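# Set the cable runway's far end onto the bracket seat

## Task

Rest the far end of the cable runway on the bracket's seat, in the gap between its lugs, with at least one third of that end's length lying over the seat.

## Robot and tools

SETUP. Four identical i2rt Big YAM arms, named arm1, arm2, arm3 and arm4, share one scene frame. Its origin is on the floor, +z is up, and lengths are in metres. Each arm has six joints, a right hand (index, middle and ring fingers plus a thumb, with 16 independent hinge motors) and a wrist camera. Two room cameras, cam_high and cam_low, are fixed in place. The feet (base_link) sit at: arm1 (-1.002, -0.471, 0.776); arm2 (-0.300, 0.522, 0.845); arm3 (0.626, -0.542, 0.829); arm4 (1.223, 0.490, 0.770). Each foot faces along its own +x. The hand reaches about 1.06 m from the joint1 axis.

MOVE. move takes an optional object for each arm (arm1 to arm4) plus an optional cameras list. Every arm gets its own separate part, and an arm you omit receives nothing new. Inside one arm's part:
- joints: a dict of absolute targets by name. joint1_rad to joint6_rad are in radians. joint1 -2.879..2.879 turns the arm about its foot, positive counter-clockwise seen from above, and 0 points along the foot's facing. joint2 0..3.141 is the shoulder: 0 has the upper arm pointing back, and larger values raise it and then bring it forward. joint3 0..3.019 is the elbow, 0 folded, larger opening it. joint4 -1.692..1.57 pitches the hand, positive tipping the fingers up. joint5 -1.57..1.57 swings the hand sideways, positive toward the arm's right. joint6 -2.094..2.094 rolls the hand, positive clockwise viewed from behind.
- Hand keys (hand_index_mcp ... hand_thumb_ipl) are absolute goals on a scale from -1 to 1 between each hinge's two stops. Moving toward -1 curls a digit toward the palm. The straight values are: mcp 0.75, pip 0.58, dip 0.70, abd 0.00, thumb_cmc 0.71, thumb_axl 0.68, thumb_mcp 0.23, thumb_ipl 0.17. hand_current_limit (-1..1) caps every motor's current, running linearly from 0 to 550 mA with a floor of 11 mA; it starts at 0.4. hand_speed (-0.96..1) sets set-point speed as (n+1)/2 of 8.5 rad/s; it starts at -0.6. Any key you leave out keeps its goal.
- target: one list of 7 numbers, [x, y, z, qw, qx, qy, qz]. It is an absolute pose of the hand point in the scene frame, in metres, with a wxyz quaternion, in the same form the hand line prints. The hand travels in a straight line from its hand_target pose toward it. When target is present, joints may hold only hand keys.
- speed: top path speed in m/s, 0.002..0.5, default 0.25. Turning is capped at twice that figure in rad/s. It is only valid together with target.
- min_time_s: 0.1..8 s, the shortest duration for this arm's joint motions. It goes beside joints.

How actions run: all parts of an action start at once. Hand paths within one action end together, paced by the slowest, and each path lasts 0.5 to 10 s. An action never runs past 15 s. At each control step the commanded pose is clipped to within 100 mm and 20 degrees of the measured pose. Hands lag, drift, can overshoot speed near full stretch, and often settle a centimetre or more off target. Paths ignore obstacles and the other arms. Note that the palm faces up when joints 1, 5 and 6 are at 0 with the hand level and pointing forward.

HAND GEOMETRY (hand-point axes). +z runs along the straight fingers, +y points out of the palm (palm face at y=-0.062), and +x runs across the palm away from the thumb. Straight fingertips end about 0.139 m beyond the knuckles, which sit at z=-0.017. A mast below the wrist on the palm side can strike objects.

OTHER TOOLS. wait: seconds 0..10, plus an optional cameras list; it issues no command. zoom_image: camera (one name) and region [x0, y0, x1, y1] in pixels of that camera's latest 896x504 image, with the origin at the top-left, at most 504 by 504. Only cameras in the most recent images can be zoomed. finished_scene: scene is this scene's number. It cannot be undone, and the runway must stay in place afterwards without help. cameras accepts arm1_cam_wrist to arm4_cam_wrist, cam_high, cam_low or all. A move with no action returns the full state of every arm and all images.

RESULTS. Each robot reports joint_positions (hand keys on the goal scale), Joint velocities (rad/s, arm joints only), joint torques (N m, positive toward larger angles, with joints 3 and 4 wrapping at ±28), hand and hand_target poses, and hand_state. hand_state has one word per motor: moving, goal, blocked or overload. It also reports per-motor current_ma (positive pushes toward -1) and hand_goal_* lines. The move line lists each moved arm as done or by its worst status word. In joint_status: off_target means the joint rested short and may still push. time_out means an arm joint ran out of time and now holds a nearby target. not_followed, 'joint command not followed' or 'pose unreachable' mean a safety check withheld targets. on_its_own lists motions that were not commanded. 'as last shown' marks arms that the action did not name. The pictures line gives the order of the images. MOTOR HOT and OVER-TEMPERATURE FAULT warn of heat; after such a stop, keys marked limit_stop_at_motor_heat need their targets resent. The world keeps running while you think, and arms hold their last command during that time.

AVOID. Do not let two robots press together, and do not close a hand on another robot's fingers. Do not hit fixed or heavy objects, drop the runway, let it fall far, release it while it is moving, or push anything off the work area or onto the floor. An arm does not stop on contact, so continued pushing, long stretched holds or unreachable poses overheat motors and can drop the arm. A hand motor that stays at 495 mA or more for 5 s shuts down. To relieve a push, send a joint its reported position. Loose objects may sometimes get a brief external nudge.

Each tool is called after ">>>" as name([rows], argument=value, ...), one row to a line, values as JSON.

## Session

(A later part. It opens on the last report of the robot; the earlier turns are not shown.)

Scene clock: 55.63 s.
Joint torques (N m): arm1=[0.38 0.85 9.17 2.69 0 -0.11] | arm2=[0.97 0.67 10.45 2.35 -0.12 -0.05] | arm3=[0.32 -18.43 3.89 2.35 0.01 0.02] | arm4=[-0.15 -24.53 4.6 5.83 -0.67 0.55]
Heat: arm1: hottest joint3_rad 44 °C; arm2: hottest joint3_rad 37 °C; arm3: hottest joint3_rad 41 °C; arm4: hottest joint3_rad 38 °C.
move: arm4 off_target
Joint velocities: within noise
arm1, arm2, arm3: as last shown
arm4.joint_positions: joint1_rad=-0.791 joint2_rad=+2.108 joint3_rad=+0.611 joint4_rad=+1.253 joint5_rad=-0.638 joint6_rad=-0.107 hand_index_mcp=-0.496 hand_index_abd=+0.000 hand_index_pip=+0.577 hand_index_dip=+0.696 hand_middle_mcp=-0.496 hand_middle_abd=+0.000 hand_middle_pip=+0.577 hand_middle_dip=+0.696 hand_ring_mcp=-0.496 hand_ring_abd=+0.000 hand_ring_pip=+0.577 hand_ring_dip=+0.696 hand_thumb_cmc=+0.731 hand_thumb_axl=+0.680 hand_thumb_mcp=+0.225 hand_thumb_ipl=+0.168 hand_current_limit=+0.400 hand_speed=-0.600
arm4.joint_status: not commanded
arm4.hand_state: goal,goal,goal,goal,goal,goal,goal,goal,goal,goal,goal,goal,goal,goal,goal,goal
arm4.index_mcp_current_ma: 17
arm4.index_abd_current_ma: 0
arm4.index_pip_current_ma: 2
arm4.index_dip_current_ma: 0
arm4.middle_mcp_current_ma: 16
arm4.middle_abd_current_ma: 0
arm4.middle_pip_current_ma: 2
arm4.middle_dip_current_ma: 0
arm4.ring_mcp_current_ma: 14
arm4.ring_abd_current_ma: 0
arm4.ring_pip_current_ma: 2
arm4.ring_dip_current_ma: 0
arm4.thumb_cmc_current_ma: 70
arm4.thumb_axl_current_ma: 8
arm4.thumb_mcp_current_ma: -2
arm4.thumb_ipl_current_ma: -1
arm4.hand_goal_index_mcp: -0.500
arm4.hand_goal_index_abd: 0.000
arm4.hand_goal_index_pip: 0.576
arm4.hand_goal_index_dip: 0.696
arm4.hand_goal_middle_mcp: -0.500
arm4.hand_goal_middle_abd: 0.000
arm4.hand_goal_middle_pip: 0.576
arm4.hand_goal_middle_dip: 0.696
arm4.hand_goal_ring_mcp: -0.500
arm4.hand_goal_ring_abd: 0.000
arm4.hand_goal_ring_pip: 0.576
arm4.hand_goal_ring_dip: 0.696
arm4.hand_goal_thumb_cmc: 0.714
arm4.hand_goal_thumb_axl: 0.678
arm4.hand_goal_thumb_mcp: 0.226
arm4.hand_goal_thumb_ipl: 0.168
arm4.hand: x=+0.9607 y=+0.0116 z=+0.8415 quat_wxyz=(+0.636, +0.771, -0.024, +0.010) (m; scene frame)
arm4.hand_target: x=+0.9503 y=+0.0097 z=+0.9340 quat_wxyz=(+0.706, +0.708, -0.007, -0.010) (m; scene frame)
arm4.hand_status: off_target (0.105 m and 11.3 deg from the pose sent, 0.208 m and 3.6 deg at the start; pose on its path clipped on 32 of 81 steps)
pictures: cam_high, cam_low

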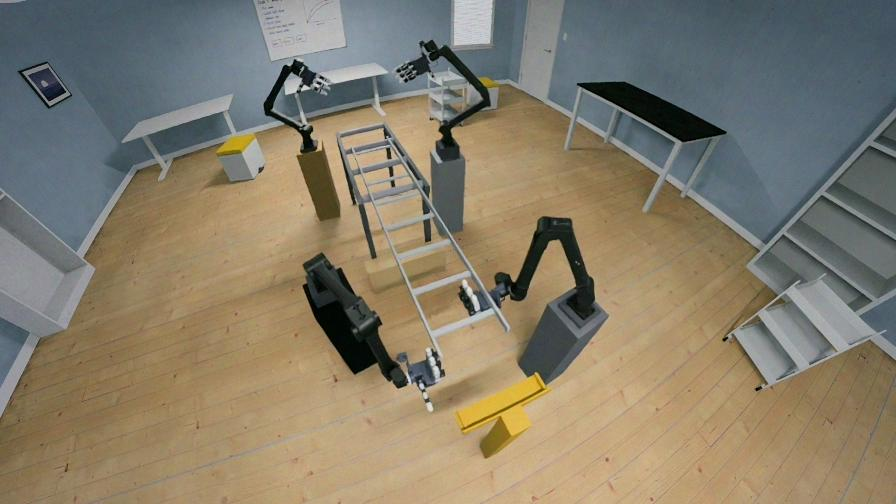

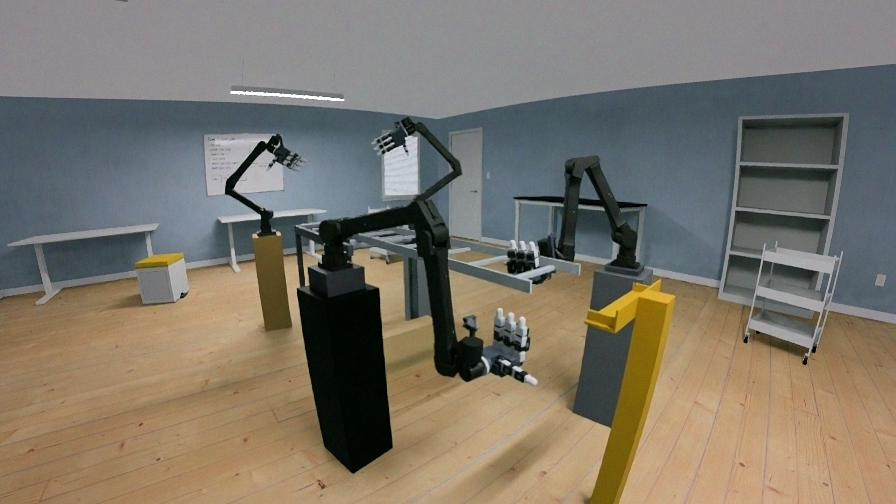

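>>> move(arm3={"target": [0.962, -0.100, 0.67, 0.0123, 0.0123, 0.7070, 0.7070], "speed": 0.2})

>>> move(arm3={"target": [0.960, -0.096, 0.78, 0.0123, 0.0123, 0.7070, 0.7070], "speed": 0.15}, cameras=["cam_low", "cam_high", "arm3_cam_wrist"])

>>> zoom_image(camera="cam_high", region=[380, 220, 540, 380])

Scene clock: 63.43 s.
Joint torques (N m): arm1=[0.26 0.91 9.2 2.73 -0.01 -0.11] | arm2=[0.97 0.85 10.39 2.37 -0.12 -0.05] | arm3=[-0.85 -16.85 -0.57 2.69 -0.16 -0.26] | arm4=[-0.21 -24.53 4.62 5.86 -0.68 0.57]
Heat: arm1: hottest joint3_rad 44 °C; arm2: hottest joint3_rad 37 °C; arm3: hottest joint3_rad 40 °C; arm4: hottest joint2_rad 38 °C.
move: arm3 off_target
Joint velocities: within noise
arm1.joint_positions: joint1_rad=-0.398 joint2_rad=+0.602 joint3_rad=+1.351 joint4_rad=-1.297 joint5_rad=+0.103 joint6_rad=+1.082 hand_index_mcp=+0.755 hand_index_abd=+0.000 hand_index_pip=+0.577 hand_index_dip=+0.696 hand_middle_mcp=+0.755 hand_middle_abd=+0.000 hand_middle_pip=+0.577 hand_middle_dip=+0.696 hand_ring_mcp=+0.755 hand_ring_abd=+0.000 hand_ring_pip=+0.577 hand_ring_dip=+0.696 hand_thumb_cmc=+0.715 hand_thumb_axl=+0.677 hand_thumb_mcp=+0.226 hand_thumb_ipl=+0.168 hand_current_limit=+0.400 hand_speed=-0.600
arm1.joint_status: not commanded
arm1.hand_state: goal,goal,goal,goal,goal,goal,goal,goal,goal,goal,goal,goal,goal,goal,goal,goal
arm1.index_mcp_current_ma: 5
arm1.index_abd_current_ma: 1
arm1.index_pip_current_ma: 3
arm1.index_dip_current_ma: 0
arm1.middle_mcp_current_ma: 5
arm1.middle_abd_current_ma: 1
arm1.middle_pip_current_ma: 3
arm1.middle_dip_current_ma: 0
arm1.ring_mcp_current_ma: 5
arm1.ring_abd_current_ma: 1
arm1.ring_pip_current_ma: 3
arm1.ring_dip_current_ma: 0
arm1.thumb_cmc_current_ma: 4
arm1.thumb_axl_current_ma: -3
arm1.thumb_mcp_current_ma: -1
arm1.thumb_ipl_current_ma: -1
arm1.hand_goal_index_mcp: 0.754
arm1.hand_goal_index_abd: 0.000
arm1.hand_goal_index_pip: 0.576
arm1.hand_goal_index_dip: 0.696
arm1.hand_goal_middle_mcp: 0.754
arm1.hand_goal_middle_abd: 0.000
arm1.hand_goal_middle_pip: 0.576
arm1.hand_goal_middle_dip: 0.696
arm1.hand_goal_ring_mcp: 0.754
arm1.hand_goal_ring_abd: 0.000
arm1.hand_goal_ring_pip: 0.576
arm1.hand_goal_ring_dip: 0.696
arm1.hand_goal_thumb_cmc: 0.714
arm1.hand_goal_thumb_axl: 0.678
arm1.hand_goal_thumb_mcp: 0.226
arm1.hand_goal_thumb_ipl: 0.168
arm1.hand: x=-0.7935 y=-0.3185 z=+1.3321 quat_wxyz=(-0.097, +0.641, +0.586, +0.486) (m; scene frame)
arm1.hand_target: x=-0.7951 y=-0.3214 z=+1.3455 quat_wxyz=(-0.101, +0.636, +0.580, +0.498) (m; scene frame)
arm1.hand_status: not commanded
arm2.joint_positions: joint1_rad=-0.335 joint2_rad=+0.622 joint3_rad=+1.419 joint4_rad=-1.286 joint5_rad=-0.094 joint6_rad=+1.158 hand_index_mcp=+0.754 hand_index_abd=+0.001 hand_index_pip=+0.577 hand_index_dip=+0.696 hand_middle_mcp=+0.754 hand_middle_abd=+0.001 hand_middle_pip=+0.577 hand_middle_dip=+0.696 hand_ring_mcp=+0.754 hand_ring_abd=+0.001 hand_ring_pip=+0.577 hand_ring_dip=+0.696 hand_thumb_cmc=+0.714 hand_thumb_axl=+0.677 hand_thumb_mcp=+0.226 hand_thumb_ipl=+0.168 hand_current_limit=+0.400 hand_speed=-0.600
arm2.joint_status: not commanded
arm2.hand_state: goal,goal,goal,goal,goal,goal,goal,goal,goal,goal,goal,goal,goal,goal,goal,goal
arm2.index_mcp_current_ma: 0
arm2.index_abd_current_ma: 1
arm2.index_pip_current_ma: 1
arm2.index_dip_current_ma: 0
arm2.middle_mcp_current_ma: 0
arm2.middle_abd_current_ma: 1
arm2.middle_pip_current_ma: 1
arm2.middle_dip_current_ma: 0
arm2.ring_mcp_current_ma: 0
arm2.ring_abd_current_ma: 1
arm2.ring_pip_current_ma: 1
arm2.ring_dip_current_ma: 0
arm2.thumb_cmc_current_ma: 0
arm2.thumb_axl_current_ma: -1
arm2.thumb_mcp_current_ma: 0
arm2.thumb_ipl_current_ma: 0
arm2.hand_goal_index_mcp: 0.754
arm2.hand_goal_index_abd: 0.000
arm2.hand_goal_index_pip: 0.576
arm2.hand_goal_index_dip: 0.696
arm2.hand_goal_middle_mcp: 0.754
arm2.hand_goal_middle_abd: 0.000
arm2.hand_goal_middle_pip: 0.576
arm2.hand_goal_middle_dip: 0.696
arm2.hand_goal_ring_mcp: 0.754
arm2.hand_goal_ring_abd: 0.000
arm2.hand_goal_ring_pip: 0.576
arm2.hand_goal_ring_dip: 0.696
arm2.hand_goal_thumb_cmc: 0.714
arm2.hand_goal_thumb_axl: 0.678
arm2.hand_goal_thumb_mcp: 0.226
arm2.hand_goal_thumb_ipl: 0.168
arm2.hand: x=-0.4789 y=+0.3341 z=+1.4176 quat_wxyz=(+0.472, +0.603, -0.606, +0.215) (m; scene frame)
arm2.hand_target: x=-0.4775 y=+0.3370 z=+1.4264 quat_wxyz=(+0.480, +0.600, -0.602, +0.217) (m; scene frame)
arm2.hand_status: not commanded
arm3.joint_positions: joint1_rad=-1.002 joint2_rad=+2.898 joint3_rad=+1.131 joint4_rad=+1.536 joint5_rad=-0.896 joint6_rad=-0.151 hand_index_mcp=-0.496 hand_index_abd=+0.001 hand_index_pip=+0.577 hand_index_dip=+0.696 hand_middle_mcp=-0.496 hand_middle_abd=+0.001 hand_middle_pip=+0.577 hand_middle_dip=+0.696 hand_ring_mcp=-0.496 hand_ring_abd=+0.001 hand_ring_pip=+0.577 hand_ring_dip=+0.696 hand_thumb_cmc=+0.722 hand_thumb_axl=+0.677 hand_thumb_mcp=+0.226 hand_thumb_ipl=+0.168 hand_current_limit=+0.400 hand_speed=-0.600
arm3.joint_status: not commanded
arm3.hand_state: goal,goal,goal,goal,goal,goal,goal,goal,goal,goal,goal,goal,goal,goal,goal,goal
arm3.index_mcp_current_ma: 5
arm3.index_abd_current_ma: 0
arm3.index_pip_current_ma: 0
arm3.index_dip_current_ma: 0
arm3.middle_mcp_current_ma: 5
arm3.middle_abd_current_ma: 0
arm3.middle_pip_current_ma: 0
arm3.middle_dip_current_ma: 0
arm3.ring_mcp_current_ma: 4
arm3.ring_abd_current_ma: 0
arm3.ring_pip_current_ma: 0
arm3.ring_dip_current_ma: 0
arm3.thumb_cmc_current_ma: 10
arm3.thumb_axl_current_ma: 0
arm3.thumb_mcp_current_ma: 0
arm3.thumb_ipl_current_ma: 0
arm3.hand_goal_index_mcp: -0.500
arm3.hand_goal_index_abd: 0.000
arm3.hand_goal_index_pip: 0.576
arm3.hand_goal_index_dip: 0.696
arm3.hand_goal_middle_mcp: -0.500
arm3.hand_goal_middle_abd: 0.000
arm3.hand_goal_middle_pip: 0.576
arm3.hand_goal_middle_dip: 0.696
arm3.hand_goal_ring_mcp: -0.500
arm3.hand_goal_ring_abd: 0.000
arm3.hand_goal_ring_pip: 0.576
arm3.hand_goal_ring_dip: 0.696
arm3.hand_goal_thumb_cmc: 0.714
arm3.hand_goal_thumb_axl: 0.678
arm3.hand_goal_thumb_mcp: 0.226
arm3.hand_goal_thumb_ipl: 0.168
arm3.hand: x=+0.9604 y=-0.1031 z=+0.6515 quat_wxyz=(-0.019, +0.007, +0.754, +0.656) (m; scene frame)
arm3.hand_target: x=+0.9624 y=-0.0997 z=+0.6696 quat_wxyz=(-0.001, -0.010, +0.746, +0.666) (m; scene frame)
arm3.hand_status: off_target (0.019 m and 8.7 deg from the pose sent, 0.213 m and 2.2 deg at the start; a joint's target at an end of its range on 44 of 59 steps)
arm4: as last shown
arm4.hand: x=+0.9608 y=+0.0116 z=+0.8415 quat_wxyz=(+0.636, +0.771, -0.024, +0.010) (m; scene frame)
pictures: none

Scene clock: 64.97 s.
Joint torques (N m): arm1=[0.62 0.91 9.26 2.74 -0.01 -0.12] | arm2=[0.91 0.73 10.4 2.39 -0.12 -0.06] | arm3=[0.21 -16.5 -0.08 2.58 -0.04 0.05] | arm4=[-0.32 -24.47 4.62 5.85 -0.68 0.55]
Heat: arm1: hottest joint3_rad 44 °C; arm2: hottest joint3_rad 37 °C; arm3: hottest joint3_rad 40 °C; arm4: hottest joint2_rad 38 °C.
move: arm3 off_target
Joint velocities: within noise
arm1, arm2, arm4: as last shown
arm3.joint_positions: joint1_rad=-0.988 joint2_rad=+2.615 joint3_rad=+0.915 joint4_rad=+1.539 joint5_rad=-0.856 joint6_rad=-0.129 hand_index_mcp=-0.496 hand_index_abd=+0.001 hand_index_pip=+0.577 hand_index_dip=+0.696 hand_middle_mcp=-0.496 hand_middle_abd=+0.001 hand_middle_pip=+0.577 hand_middle_dip=+0.696 hand_ring_mcp=-0.496 hand_ring_abd=+0.001 hand_ring_pip=+0.577 hand_ring_dip=+0.696 hand_thumb_cmc=+0.722 hand_thumb_axl=+0.677 hand_thumb_mcp=+0.226 hand_thumb_ipl=+0.168 hand_current_limit=+0.400 hand_speed=-0.600
arm3.joint_status: not commanded
arm3.hand_state: goal,goal,goal,goal,goal,goal,goal,goal,goal,goal,goal,goal,goal,goal,goal,goal
arm3.index_mcp_current_ma: 5
arm3.index_abd_current_ma: 0
arm3.index_pip_current_ma: 0
arm3.index_dip_current_ma: 0
arm3.middle_mcp_current_ma: 5
arm3.middle_abd_current_ma: 0
arm3.middle_pip_current_ma: 0
arm3.middle_dip_current_ma: 0
arm3.ring_mcp_current_ma: 4
arm3.ring_abd_current_ma: 0
arm3.ring_pip_current_ma: 0
arm3.ring_dip_current_ma: 0
arm3.thumb_cmc_current_ma: 10
arm3.thumb_axl_current_ma: 0
arm3.thumb_mcp_current_ma: 0
arm3.thumb_ipl_current_ma: 0
arm3.hand_goal_index_mcp: -0.500
arm3.hand_goal_index_abd: 0.000
arm3.hand_goal_index_pip: 0.576
arm3.hand_goal_index_dip: 0.696
arm3.hand_goal_middle_mcp: -0.500
arm3.hand_goal_middle_abd: 0.000
arm3.hand_goal_middle_pip: 0.576
arm3.hand_goal_middle_dip: 0.696
arm3.hand_goal_ring_mcp: -0.500
arm3.hand_goal_ring_abd: 0.000
arm3.hand_goal_ring_pip: 0.576
arm3.hand_goal_ring_dip: 0.696
arm3.hand_goal_thumb_cmc: 0.714
arm3.hand_goal_thumb_axl: 0.678
arm3.hand_goal_thumb_mcp: 0.226
arm3.hand_goal_thumb_ipl: 0.168
arm3.hand: x=+0.9636 y=-0.1000 z=+0.7667 quat_wxyz=(+0.004, +0.005, +0.742, +0.671) (m; scene frame)
arm3.hand_target: x=+0.9604 y=-0.0959 z=+0.7799 quat_wxyz=(+0.005, +0.000, +0.735, +0.678) (m; scene frame)
arm3.hand_status: off_target (0.014 m and 5.9 deg from the pose sent, 0.129 m and 8.7 deg at the start; a joint's target at an end of its range on 46 of 46 steps)
pictures: arm3_cam_wrist, cam_high, cam_low

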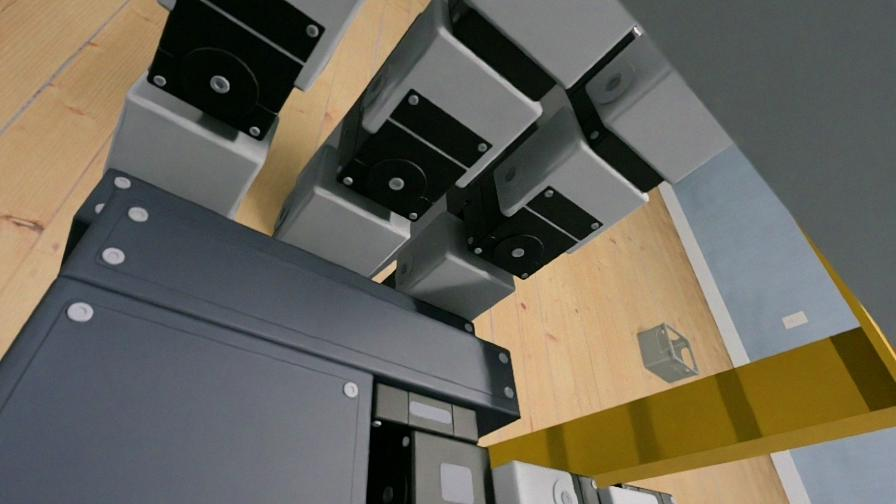

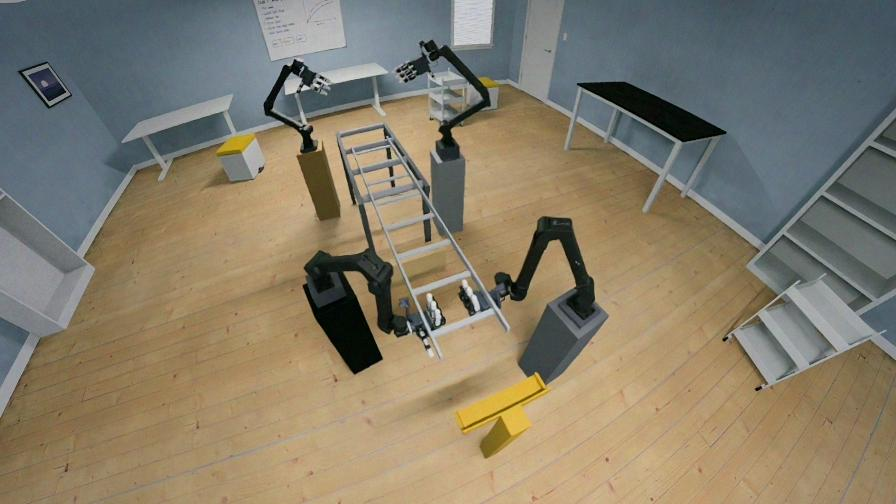

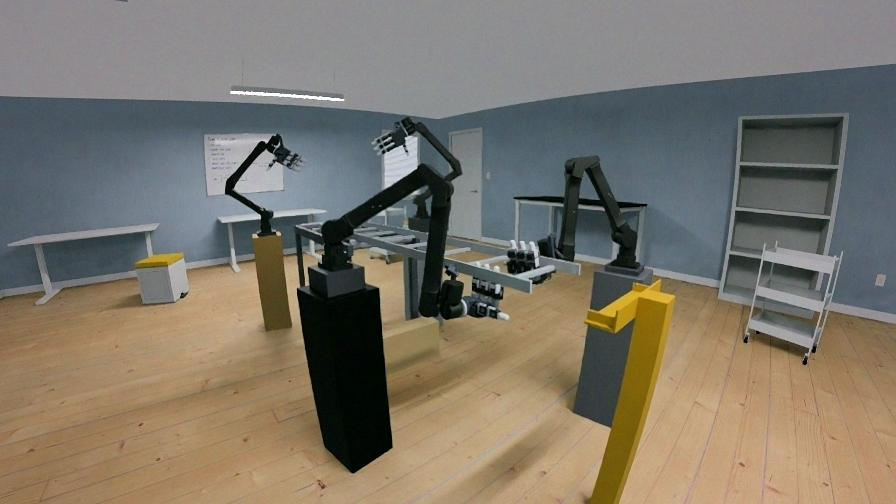

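Scaled by 3.150 from the camera's 896x504 image, which has a finer 1280x720 frame.

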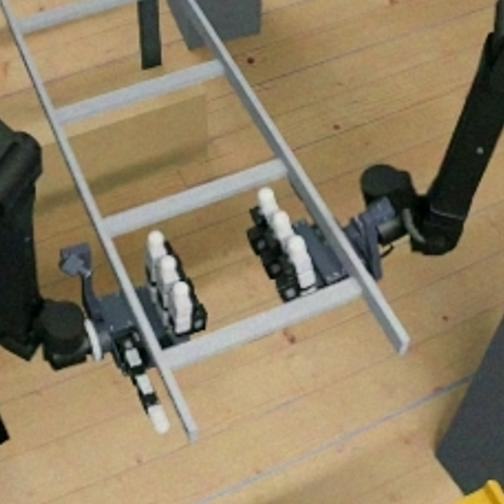

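>>> move(arm3={"target": [0.960, -0.096, 0.94, 0.0123, 0.0123, 0.7070, 0.7070], "speed": 0.1})

>>> move(arm4={"target": [0.95, 0.010, 0.665, 0.7070, 0.7070, -0.0123, -0.0123], "speed": 0.13}, arm3={"target": [0.962, -0.094, 0.955, 0.0123, 0.0123, 0.7070, 0.7070], "speed": 0.1}, cameras=["cam_high", "cam_low"])

>>> zoom_image(camera="cam_high", region=[380, 220, 540, 380])

Scene clock: 71.80 s.
Joint torques (N m): arm1=[0.44 0.97 9.25 2.74 0.01 -0.1] | arm2=[0.85 0.85 10.41 2.39 -0.12 -0.05] | arm3=[0.91 -21.48 1.37 3.15 -0.58 0.42] | arm4=[-0.44 -20.25 5.04 4.94 -0.69 0.27]
Heat: arm1: hottest joint3_rad 45 °C; arm2: hottest joint3_rad 37 °C; arm3: hottest joint3_rad 40 °C; arm4: hottest joint2_rad 39 °C.
move: arm3 off_target
Joint velocities: within noise
arm1, arm2, arm4: as last shown
arm3.joint_positions: joint1_rad=-0.971 joint2_rad=+2.287 joint3_rad=+0.710 joint4_rad=+1.423 joint5_rad=-0.800 joint6_rad=-0.074 hand_index_mcp=-0.496 hand_index_abd=+0.001 hand_index_pip=+0.577 hand_index_dip=+0.696 hand_middle_mcp=-0.496 hand_middle_abd=+0.001 hand_middle_pip=+0.577 hand_middle_dip=+0.696 hand_ring_mcp=-0.496 hand_ring_abd=+0.001 hand_ring_pip=+0.577 hand_ring_dip=+0.696 hand_thumb_cmc=+0.722 hand_thumb_axl=+0.677 hand_thumb_mcp=+0.226 hand_thumb_ipl=+0.168 hand_current_limit=+0.400 hand_speed=-0.600
arm3.joint_status: not commanded
arm3.hand_state: goal,goal,goal,goal,goal,goal,goal,goal,goal,goal,goal,goal,goal,goal,goal,goal
arm3.index_mcp_current_ma: 4
arm3.index_abd_current_ma: 0
arm3.index_pip_current_ma: 0
arm3.index_dip_current_ma: 0
arm3.middle_mcp_current_ma: 4
arm3.middle_abd_current_ma: 0
arm3.middle_pip_current_ma: 0
arm3.middle_dip_current_ma: 0
arm3.ring_mcp_current_ma: 4
arm3.ring_abd_current_ma: 0
arm3.ring_pip_current_ma: 0
arm3.ring_dip_current_ma: 0
arm3.thumb_cmc_current_ma: 10
arm3.thumb_axl_current_ma: 0
arm3.thumb_mcp_current_ma: 0
arm3.thumb_ipl_current_ma: 0
arm3.hand_goal_index_mcp: -0.500
arm3.hand_goal_index_abd: 0.000
arm3.hand_goal_index_pip: 0.576
arm3.hand_goal_index_dip: 0.696
arm3.hand_goal_middle_mcp: -0.500
arm3.hand_goal_middle_abd: 0.000
arm3.hand_goal_middle_pip: 0.576
arm3.hand_goal_middle_dip: 0.696
arm3.hand_goal_ring_mcp: -0.500
arm3.hand_goal_ring_abd: 0.000
arm3.hand_goal_ring_pip: 0.576
arm3.hand_goal_ring_dip: 0.696
arm3.hand_goal_thumb_cmc: 0.714
arm3.hand_goal_thumb_axl: 0.678
arm3.hand_goal_thumb_mcp: 0.226
arm3.hand_goal_thumb_ipl: 0.168
arm3.hand: x=+0.9597 y=-0.1060 z=+0.8723 quat_wxyz=(+0.003, +0.036, +0.741, +0.670) (m; scene frame)
arm3.hand_target: x=+0.9579 y=-0.0976 z=+0.9366 quat_wxyz=(+0.012, +0.010, +0.707, +0.707) (m; scene frame)
arm3.hand_status: off_target (0.068 m and 6.5 deg from the pose sent, 0.173 m and 5.9 deg at the start)
arm4.joint_positions: joint1_rad=-0.791 joint2_rad=+2.059 joint3_rad=+0.611 joint4_rad=+1.273 joint5_rad=-0.637 joint6_rad=-0.076 hand_index_mcp=-0.496 hand_index_abd=+0.000 hand_index_pip=+0.577 hand_index_dip=+0.696 hand_middle_mcp=-0.496 hand_middle_abd=+0.000 hand_middle_pip=+0.577 hand_middle_dip=+0.696 hand_ring_mcp=-0.496 hand_ring_abd=+0.000 hand_ring_pip=+0.577 hand_ring_dip=+0.696 hand_thumb_cmc=+0.730 hand_thumb_axl=+0.680 hand_thumb_mcp=+0.225 hand_thumb_ipl=+0.168 hand_current_limit=+0.400 hand_speed=-0.600
arm4.thumb_cmc_current_ma: 68
arm4.hand: x=+0.9568 y=+0.0108 z=+0.8710 quat_wxyz=(+0.658, +0.753, -0.022, +0.004) (m; scene frame)
pictures: none

Scene clock: 74.67 s.
Joint torques (N m): arm1=[0.03 0.91 9.26 2.76 0 -0.1] | arm2=[0.73 0.73 10.41 2.36 -0.12 -0.07] | arm3=[0.73 -24.29 2 4.44 -1.07 0.97] | arm4=[-1.26 -14.1 1.52 3.17 -0.45 -0.36]
Heat: arm1: hottest joint3_rad 45 °C; arm2: hottest joint3_rad 37 °C; arm3: hottest joint2_rad 39 °C; arm4: hottest joint2_rad 38 °C.
move: arm3 off_target; arm4 off_target
Joint velocities: within noise
arm1, arm2: as last shown
arm3.joint_positions: joint1_rad=-0.970 joint2_rad=+2.311 joint3_rad=+0.685 joint4_rad=+1.377 joint5_rad=-0.802 joint6_rad=-0.147 hand_index_mcp=-0.496 hand_index_abd=+0.001 hand_index_pip=+0.577 hand_index_dip=+0.696 hand_middle_mcp=-0.496 hand_middle_abd=+0.001 hand_middle_pip=+0.577 hand_middle_dip=+0.696 hand_ring_mcp=-0.496 hand_ring_abd=+0.001 hand_ring_pip=+0.577 hand_ring_dip=+0.696 hand_thumb_cmc=+0.723 hand_thumb_axl=+0.677 hand_thumb_mcp=+0.226 hand_thumb_ipl=+0.168 hand_current_limit=+0.400 hand_speed=-0.600
arm3.joint_status: not commanded
arm3.hand_state: goal,goal,goal,goal,goal,goal,goal,goal,goal,goal,goal,goal,goal,goal,goal,goal
arm3.index_mcp_current_ma: 4
arm3.index_abd_current_ma: 0
arm3.index_pip_current_ma: 0
arm3.index_dip_current_ma: 0
arm3.middle_mcp_current_ma: 4
arm3.middle_abd_current_ma: 0
arm3.middle_pip_current_ma: 0
arm3.middle_dip_current_ma: 0
arm3.ring_mcp_current_ma: 4
arm3.ring_abd_current_ma: 0
arm3.ring_pip_current_ma: 0
arm3.ring_dip_current_ma: 0
arm3.thumb_cmc_current_ma: 11
arm3.thumb_axl_current_ma: 0
arm3.thumb_mcp_current_ma: 0
arm3.thumb_ipl_current_ma: 0
arm3.hand_goal_index_mcp: -0.500
arm3.hand_goal_index_abd: 0.000
arm3.hand_goal_index_pip: 0.576
arm3.hand_goal_index_dip: 0.696
arm3.hand_goal_middle_mcp: -0.500
arm3.hand_goal_middle_abd: 0.000
arm3.hand_goal_middle_pip: 0.576
arm3.hand_goal_middle_dip: 0.696
arm3.hand_goal_ring_mcp: -0.500
arm3.hand_goal_ring_abd: 0.000
arm3.hand_goal_ring_pip: 0.576
arm3.hand_goal_ring_dip: 0.696
arm3.hand_goal_thumb_cmc: 0.714
arm3.hand_goal_thumb_axl: 0.678
arm3.hand_goal_thumb_mcp: 0.226
arm3.hand_goal_thumb_ipl: 0.168
arm3.hand: x=+0.9459 y=-0.1108 z=+0.8466 quat_wxyz=(-0.001, +0.031, +0.763, +0.646) (m; scene frame)
arm3.hand_target: x=+0.9549 y=-0.0994 z=+0.9381 quat_wxyz=(+0.010, +0.005, +0.710, +0.704) (m; scene frame)
arm3.hand_status: off_target (0.111 m and 9.9 deg from the pose sent, 0.084 m and 6.5 deg at the start; pose on its path clipped on 37 of 64 steps)
arm4.joint_positions: joint1_rad=-0.816 joint2_rad=+2.696 joint3_rad=+0.940 joint4_rad=+1.568 joint5_rad=-0.710 joint6_rad=-0.128 hand_index_mcp=-0.496 hand_index_abd=+0.000 hand_index_pip=+0.577 hand_index_dip=+0.696 hand_middle_mcp=-0.496 hand_middle_abd=+0.000 hand_middle_pip=+0.577 hand_middle_dip=+0.696 hand_ring_mcp=-0.496 hand_ring_abd=+0.000 hand_ring_pip=+0.577 hand_ring_dip=+0.696 hand_thumb_cmc=+0.734 hand_thumb_axl=+0.679 hand_thumb_mcp=+0.225 hand_thumb_ipl=+0.168 hand_current_limit=+0.400 hand_speed=-0.600
arm4.joint_status: not commanded
arm4.hand_state: goal,goal,goal,goal,goal,goal,goal,goal,goal,goal,goal,goal,blocked,goal,goal,goal
arm4.index_mcp_current_ma: 17
arm4.index_abd_current_ma: 0
arm4.index_pip_current_ma: 2
arm4.index_dip_current_ma: 0
arm4.middle_mcp_current_ma: 16
arm4.middle_abd_current_ma: 0
arm4.middle_pip_current_ma: 2
arm4.middle_dip_current_ma: 0
arm4.ring_mcp_current_ma: 14
arm4.ring_abd_current_ma: 0
arm4.ring_pip_current_ma: 2
arm4.ring_dip_current_ma: 0
arm4.thumb_cmc_current_ma: 84
arm4.thumb_axl_current_ma: 2
arm4.thumb_mcp_current_ma: -2
arm4.thumb_ipl_current_ma: -1
arm4.hand_goal_index_mcp: -0.500
arm4.hand_goal_index_abd: 0.000
arm4.hand_goal_index_pip: 0.576
arm4.hand_goal_index_dip: 0.696
arm4.hand_goal_middle_mcp: -0.500
arm4.hand_goal_middle_abd: 0.000
arm4.hand_goal_middle_pip: 0.576
arm4.hand_goal_middle_dip: 0.696
arm4.hand_goal_ring_mcp: -0.500
arm4.hand_goal_ring_abd: 0.000
arm4.hand_goal_ring_pip: 0.576
arm4.hand_goal_ring_dip: 0.696
arm4.hand_goal_thumb_cmc: 0.714
arm4.hand_goal_thumb_axl: 0.678
arm4.hand_goal_thumb_mcp: 0.226
arm4.hand_goal_thumb_ipl: 0.168
arm4.hand: x=+0.9521 y=+0.0022 z=+0.6732 quat_wxyz=(+0.657, +0.754, +0.009, +0.009) (m; scene frame)
arm4.hand_target: x=+0.9497 y=+0.0097 z=+0.6653 quat_wxyz=(+0.657, +0.754, +0.010, +0.001) (m; scene frame)
arm4.hand_status: off_target (0.012 m and 8.6 deg from the pose sent, 0.206 m and 8.1 deg at the start; a joint's target at an end of its range on 62 of 86 steps)
pictures: cam_high, cam_low

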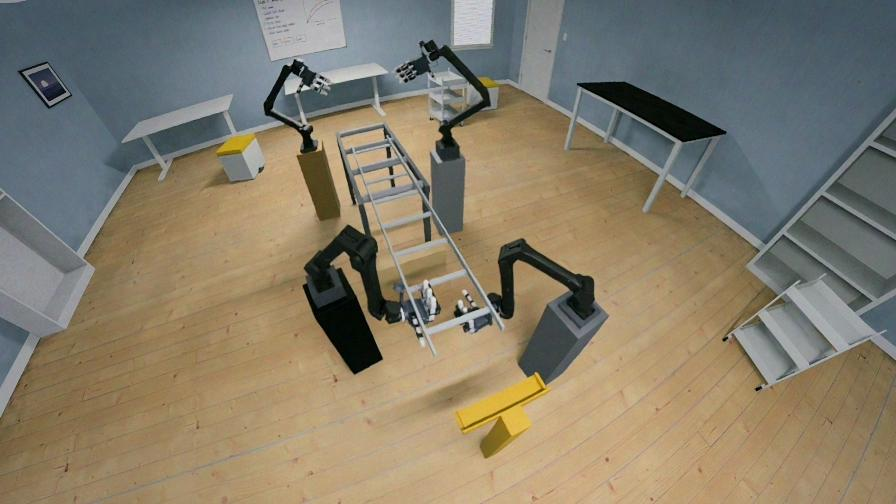

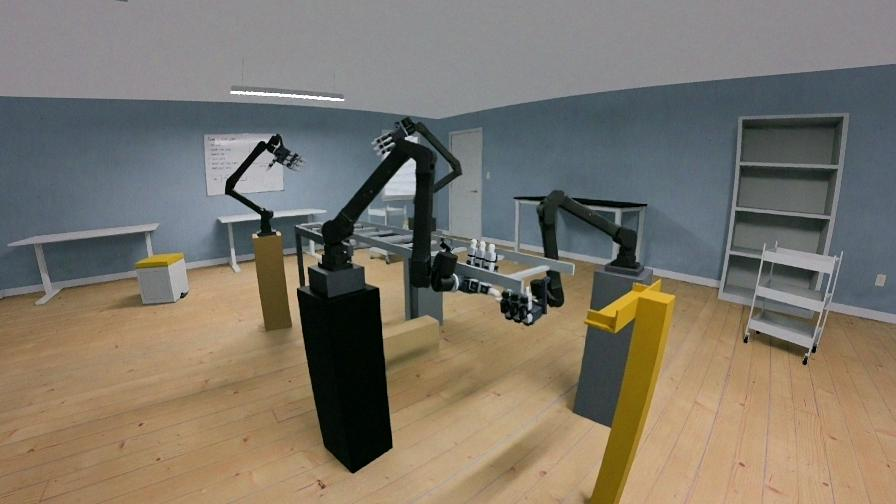

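Scaled by 3.150 from the camera's 896x504 image, which has a finer 1280x720 frame.

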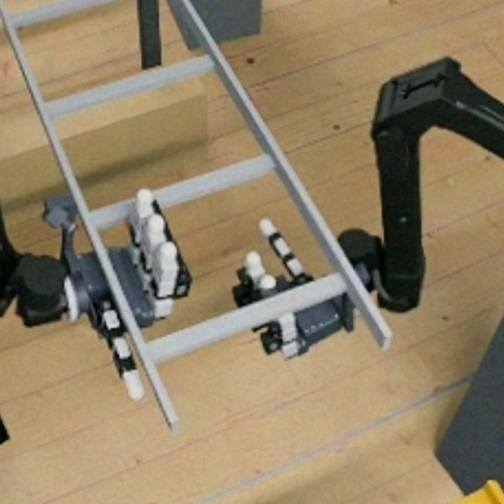

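>>> move(arm4={"target": [0.697, 0.017, 0.65, 0.7070, 0.7070, -0.0123, -0.0123], "speed": 0.2})

>>> move(arm4={"target": [0.695, 0.013, 0.77, 0.7070, 0.7070, -0.0123, -0.0123], "speed": 0.15}, cameras=["cam_high", "arm4_cam_wrist"])

>>> zoom_image(camera="cam_high", region=[430, 235, 500, 305])

Scene clock: 81.53 s.
Joint torques (N m): arm1=[0.26 0.91 9.29 2.73 0 -0.11] | arm2=[0.85 0.79 10.41 2.35 -0.13 -0.06] | arm3=[0.44 -24.53 2.04 4.37 -1.09 0.95] | arm4=[-0.56 -18.67 6.31 1.57 -0.31 -0.08]
Heat: arm1: hottest joint3_rad 45 °C; arm2: hottest joint3_rad 38 °C; arm3: hottest joint2_rad 40 °C; arm4: hottest joint2_rad 38 °C.
move: arm4 off_target
Joint velocities: within noise
arm1, arm2, arm3: as last shown
arm4.joint_positions: joint1_rad=-1.146 joint2_rad=+2.835 joint3_rad=+1.545 joint4_rad=+1.304 joint5_rad=-0.990 joint6_rad=-0.029 hand_index_mcp=-0.496 hand_index_abd=+0.000 hand_index_pip=+0.577 hand_index_dip=+0.696 hand_middle_mcp=-0.496 hand_middle_abd=+0.000 hand_middle_pip=+0.577 hand_middle_dip=+0.696 hand_ring_mcp=-0.496 hand_ring_abd=+0.000 hand_ring_pip=+0.577 hand_ring_dip=+0.696 hand_thumb_cmc=+0.734 hand_thumb_axl=+0.679 hand_thumb_mcp=+0.225 hand_thumb_ipl=+0.168 hand_current_limit=+0.400 hand_speed=-0.600
arm4.joint_status: not commanded
arm4.hand_state: goal,goal,goal,goal,goal,goal,goal,goal,goal,goal,goal,goal,blocked,goal,goal,goal
arm4.index_mcp_current_ma: 17
arm4.index_abd_current_ma: 0
arm4.index_pip_current_ma: 2
arm4.index_dip_current_ma: 0
arm4.middle_mcp_current_ma: 16
arm4.middle_abd_current_ma: 0
arm4.middle_pip_current_ma: 2
arm4.middle_dip_current_ma: 0
arm4.ring_mcp_current_ma: 14
arm4.ring_abd_current_ma: 0
arm4.ring_pip_current_ma: 2
arm4.ring_dip_current_ma: 0
arm4.thumb_cmc_current_ma: 84
arm4.thumb_axl_current_ma: 2
arm4.thumb_mcp_current_ma: -2
arm4.thumb_ipl_current_ma: -1
arm4.hand_goal_index_mcp: -0.500
arm4.hand_goal_index_abd: 0.000
arm4.hand_goal_index_pip: 0.576
arm4.hand_goal_index_dip: 0.696
arm4.hand_goal_middle_mcp: -0.500
arm4.hand_goal_middle_abd: 0.000
arm4.hand_goal_middle_pip: 0.576
arm4.hand_goal_middle_dip: 0.696
arm4.hand_goal_ring_mcp: -0.500
arm4.hand_goal_ring_abd: 0.000
arm4.hand_goal_ring_pip: 0.576
arm4.hand_goal_ring_dip: 0.696
arm4.hand_goal_thumb_cmc: 0.714
arm4.hand_goal_thumb_axl: 0.678
arm4.hand_goal_thumb_mcp: 0.226
arm4.hand_goal_thumb_ipl: 0.168
arm4.hand: x=+0.6998 y=+0.0148 z=+0.6700 quat_wxyz=(+0.711, +0.703, +0.000, -0.024) (m; scene frame)
arm4.hand_target: x=+0.6977 y=+0.0176 z=+0.6503 quat_wxyz=(+0.707, +0.707, -0.013, -0.012) (m; scene frame)
arm4.hand_status: off_target (0.020 m and 2.1 deg from the pose sent, 0.257 m and 8.6 deg at the start)
pictures: none

Scene clock: 83.13 s.
Joint torques (N m): arm1=[0.32 0.97 9.21 2.76 0.01 -0.09] | arm2=[0.91 0.85 10.44 2.33 -0.12 -0.06] | arm3=[0.67 -24.59 2.09 4.4 -1.07 0.95] | arm4=[0.21 -21.36 4.59 1.54 -0.1 -0.15]
Heat: arm1: hottest joint3_rad 45 °C; arm2: hottest joint3_rad 38 °C; arm3: hottest joint2_rad 41 °C; arm4: hottest joint2_rad 38 °C.
move: arm4 done
Joint velocities: within noise
arm1, arm2, arm3: as last shown
arm4.joint_positions: joint1_rad=-1.146 joint2_rad=+2.581 joint3_rad=+1.366 joint4_rad=+1.220 joint5_rad=-0.990 joint6_rad=-0.022 hand_index_mcp=-0.496 hand_index_abd=+0.000 hand_index_pip=+0.577 hand_index_dip=+0.696 hand_middle_mcp=-0.496 hand_middle_abd=+0.000 hand_middle_pip=+0.577 hand_middle_dip=+0.696 hand_ring_mcp=-0.496 hand_ring_abd=+0.000 hand_ring_pip=+0.577 hand_ring_dip=+0.696 hand_thumb_cmc=+0.734 hand_thumb_axl=+0.679 hand_thumb_mcp=+0.225 hand_thumb_ipl=+0.168 hand_current_limit=+0.400 hand_speed=-0.600
arm4.joint_status: not commanded
arm4.hand_state: goal,goal,goal,goal,goal,goal,goal,goal,goal,goal,goal,goal,goal,goal,goal,goal
arm4.index_mcp_current_ma: 17
arm4.index_abd_current_ma: 0
arm4.index_pip_current_ma: 2
arm4.index_dip_current_ma: 0
arm4.middle_mcp_current_ma: 16
arm4.middle_abd_current_ma: 0
arm4.middle_pip_current_ma: 2
arm4.middle_dip_current_ma: 0
arm4.ring_mcp_current_ma: 14
arm4.ring_abd_current_ma: 0
arm4.ring_pip_current_ma: 2
arm4.ring_dip_current_ma: 0
arm4.thumb_cmc_current_ma: 82
arm4.thumb_axl_current_ma: 2
arm4.thumb_mcp_current_ma: -2
arm4.thumb_ipl_current_ma: -1
arm4.hand_goal_index_mcp: -0.500
arm4.hand_goal_index_abd: 0.000
arm4.hand_goal_index_pip: 0.576
arm4.hand_goal_index_dip: 0.696
arm4.hand_goal_middle_mcp: -0.500
arm4.hand_goal_middle_abd: 0.000
arm4.hand_goal_middle_pip: 0.576
arm4.hand_goal_middle_dip: 0.696
arm4.hand_goal_ring_mcp: -0.500
arm4.hand_goal_ring_abd: 0.000
arm4.hand_goal_ring_pip: 0.576
arm4.hand_goal_ring_dip: 0.696
arm4.hand_goal_thumb_cmc: 0.714
arm4.hand_goal_thumb_axl: 0.678
arm4.hand_goal_thumb_mcp: 0.226
arm4.hand_goal_thumb_ipl: 0.168
arm4.hand: x=+0.6956 y=+0.0135 z=+0.7716 quat_wxyz=(+0.709, +0.705, -0.005, -0.019) (m; scene frame)
arm4.hand_target: x=+0.6950 y=+0.0131 z=+0.7700 quat_wxyz=(+0.707, +0.707, -0.012, -0.012) (m; scene frame)
arm4.hand_status: done (0.002 m and 1.2 deg from the pose sent, 0.100 m and 2.1 deg at the start)
pictures: arm4_cam_wrist, cam_high

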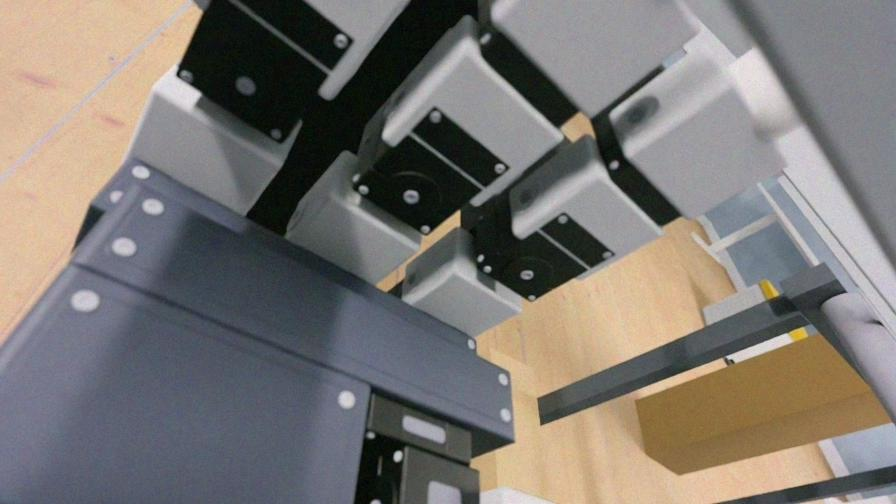

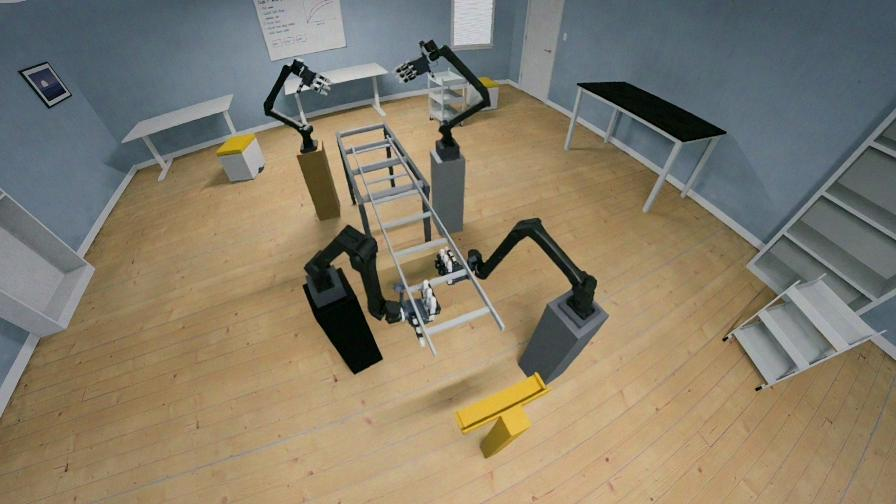

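Scaled by 7.200 from the camera's 896x504 image, which has a finer 1280x720 frame.

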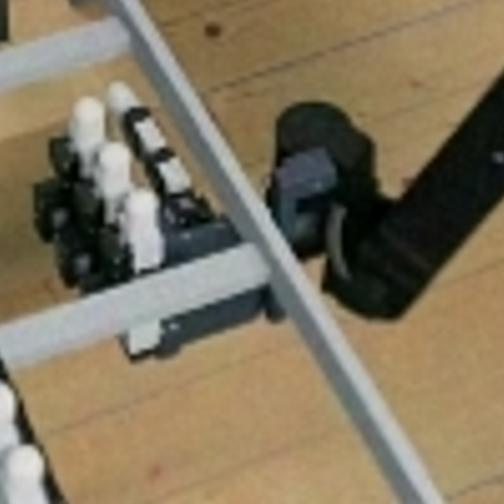

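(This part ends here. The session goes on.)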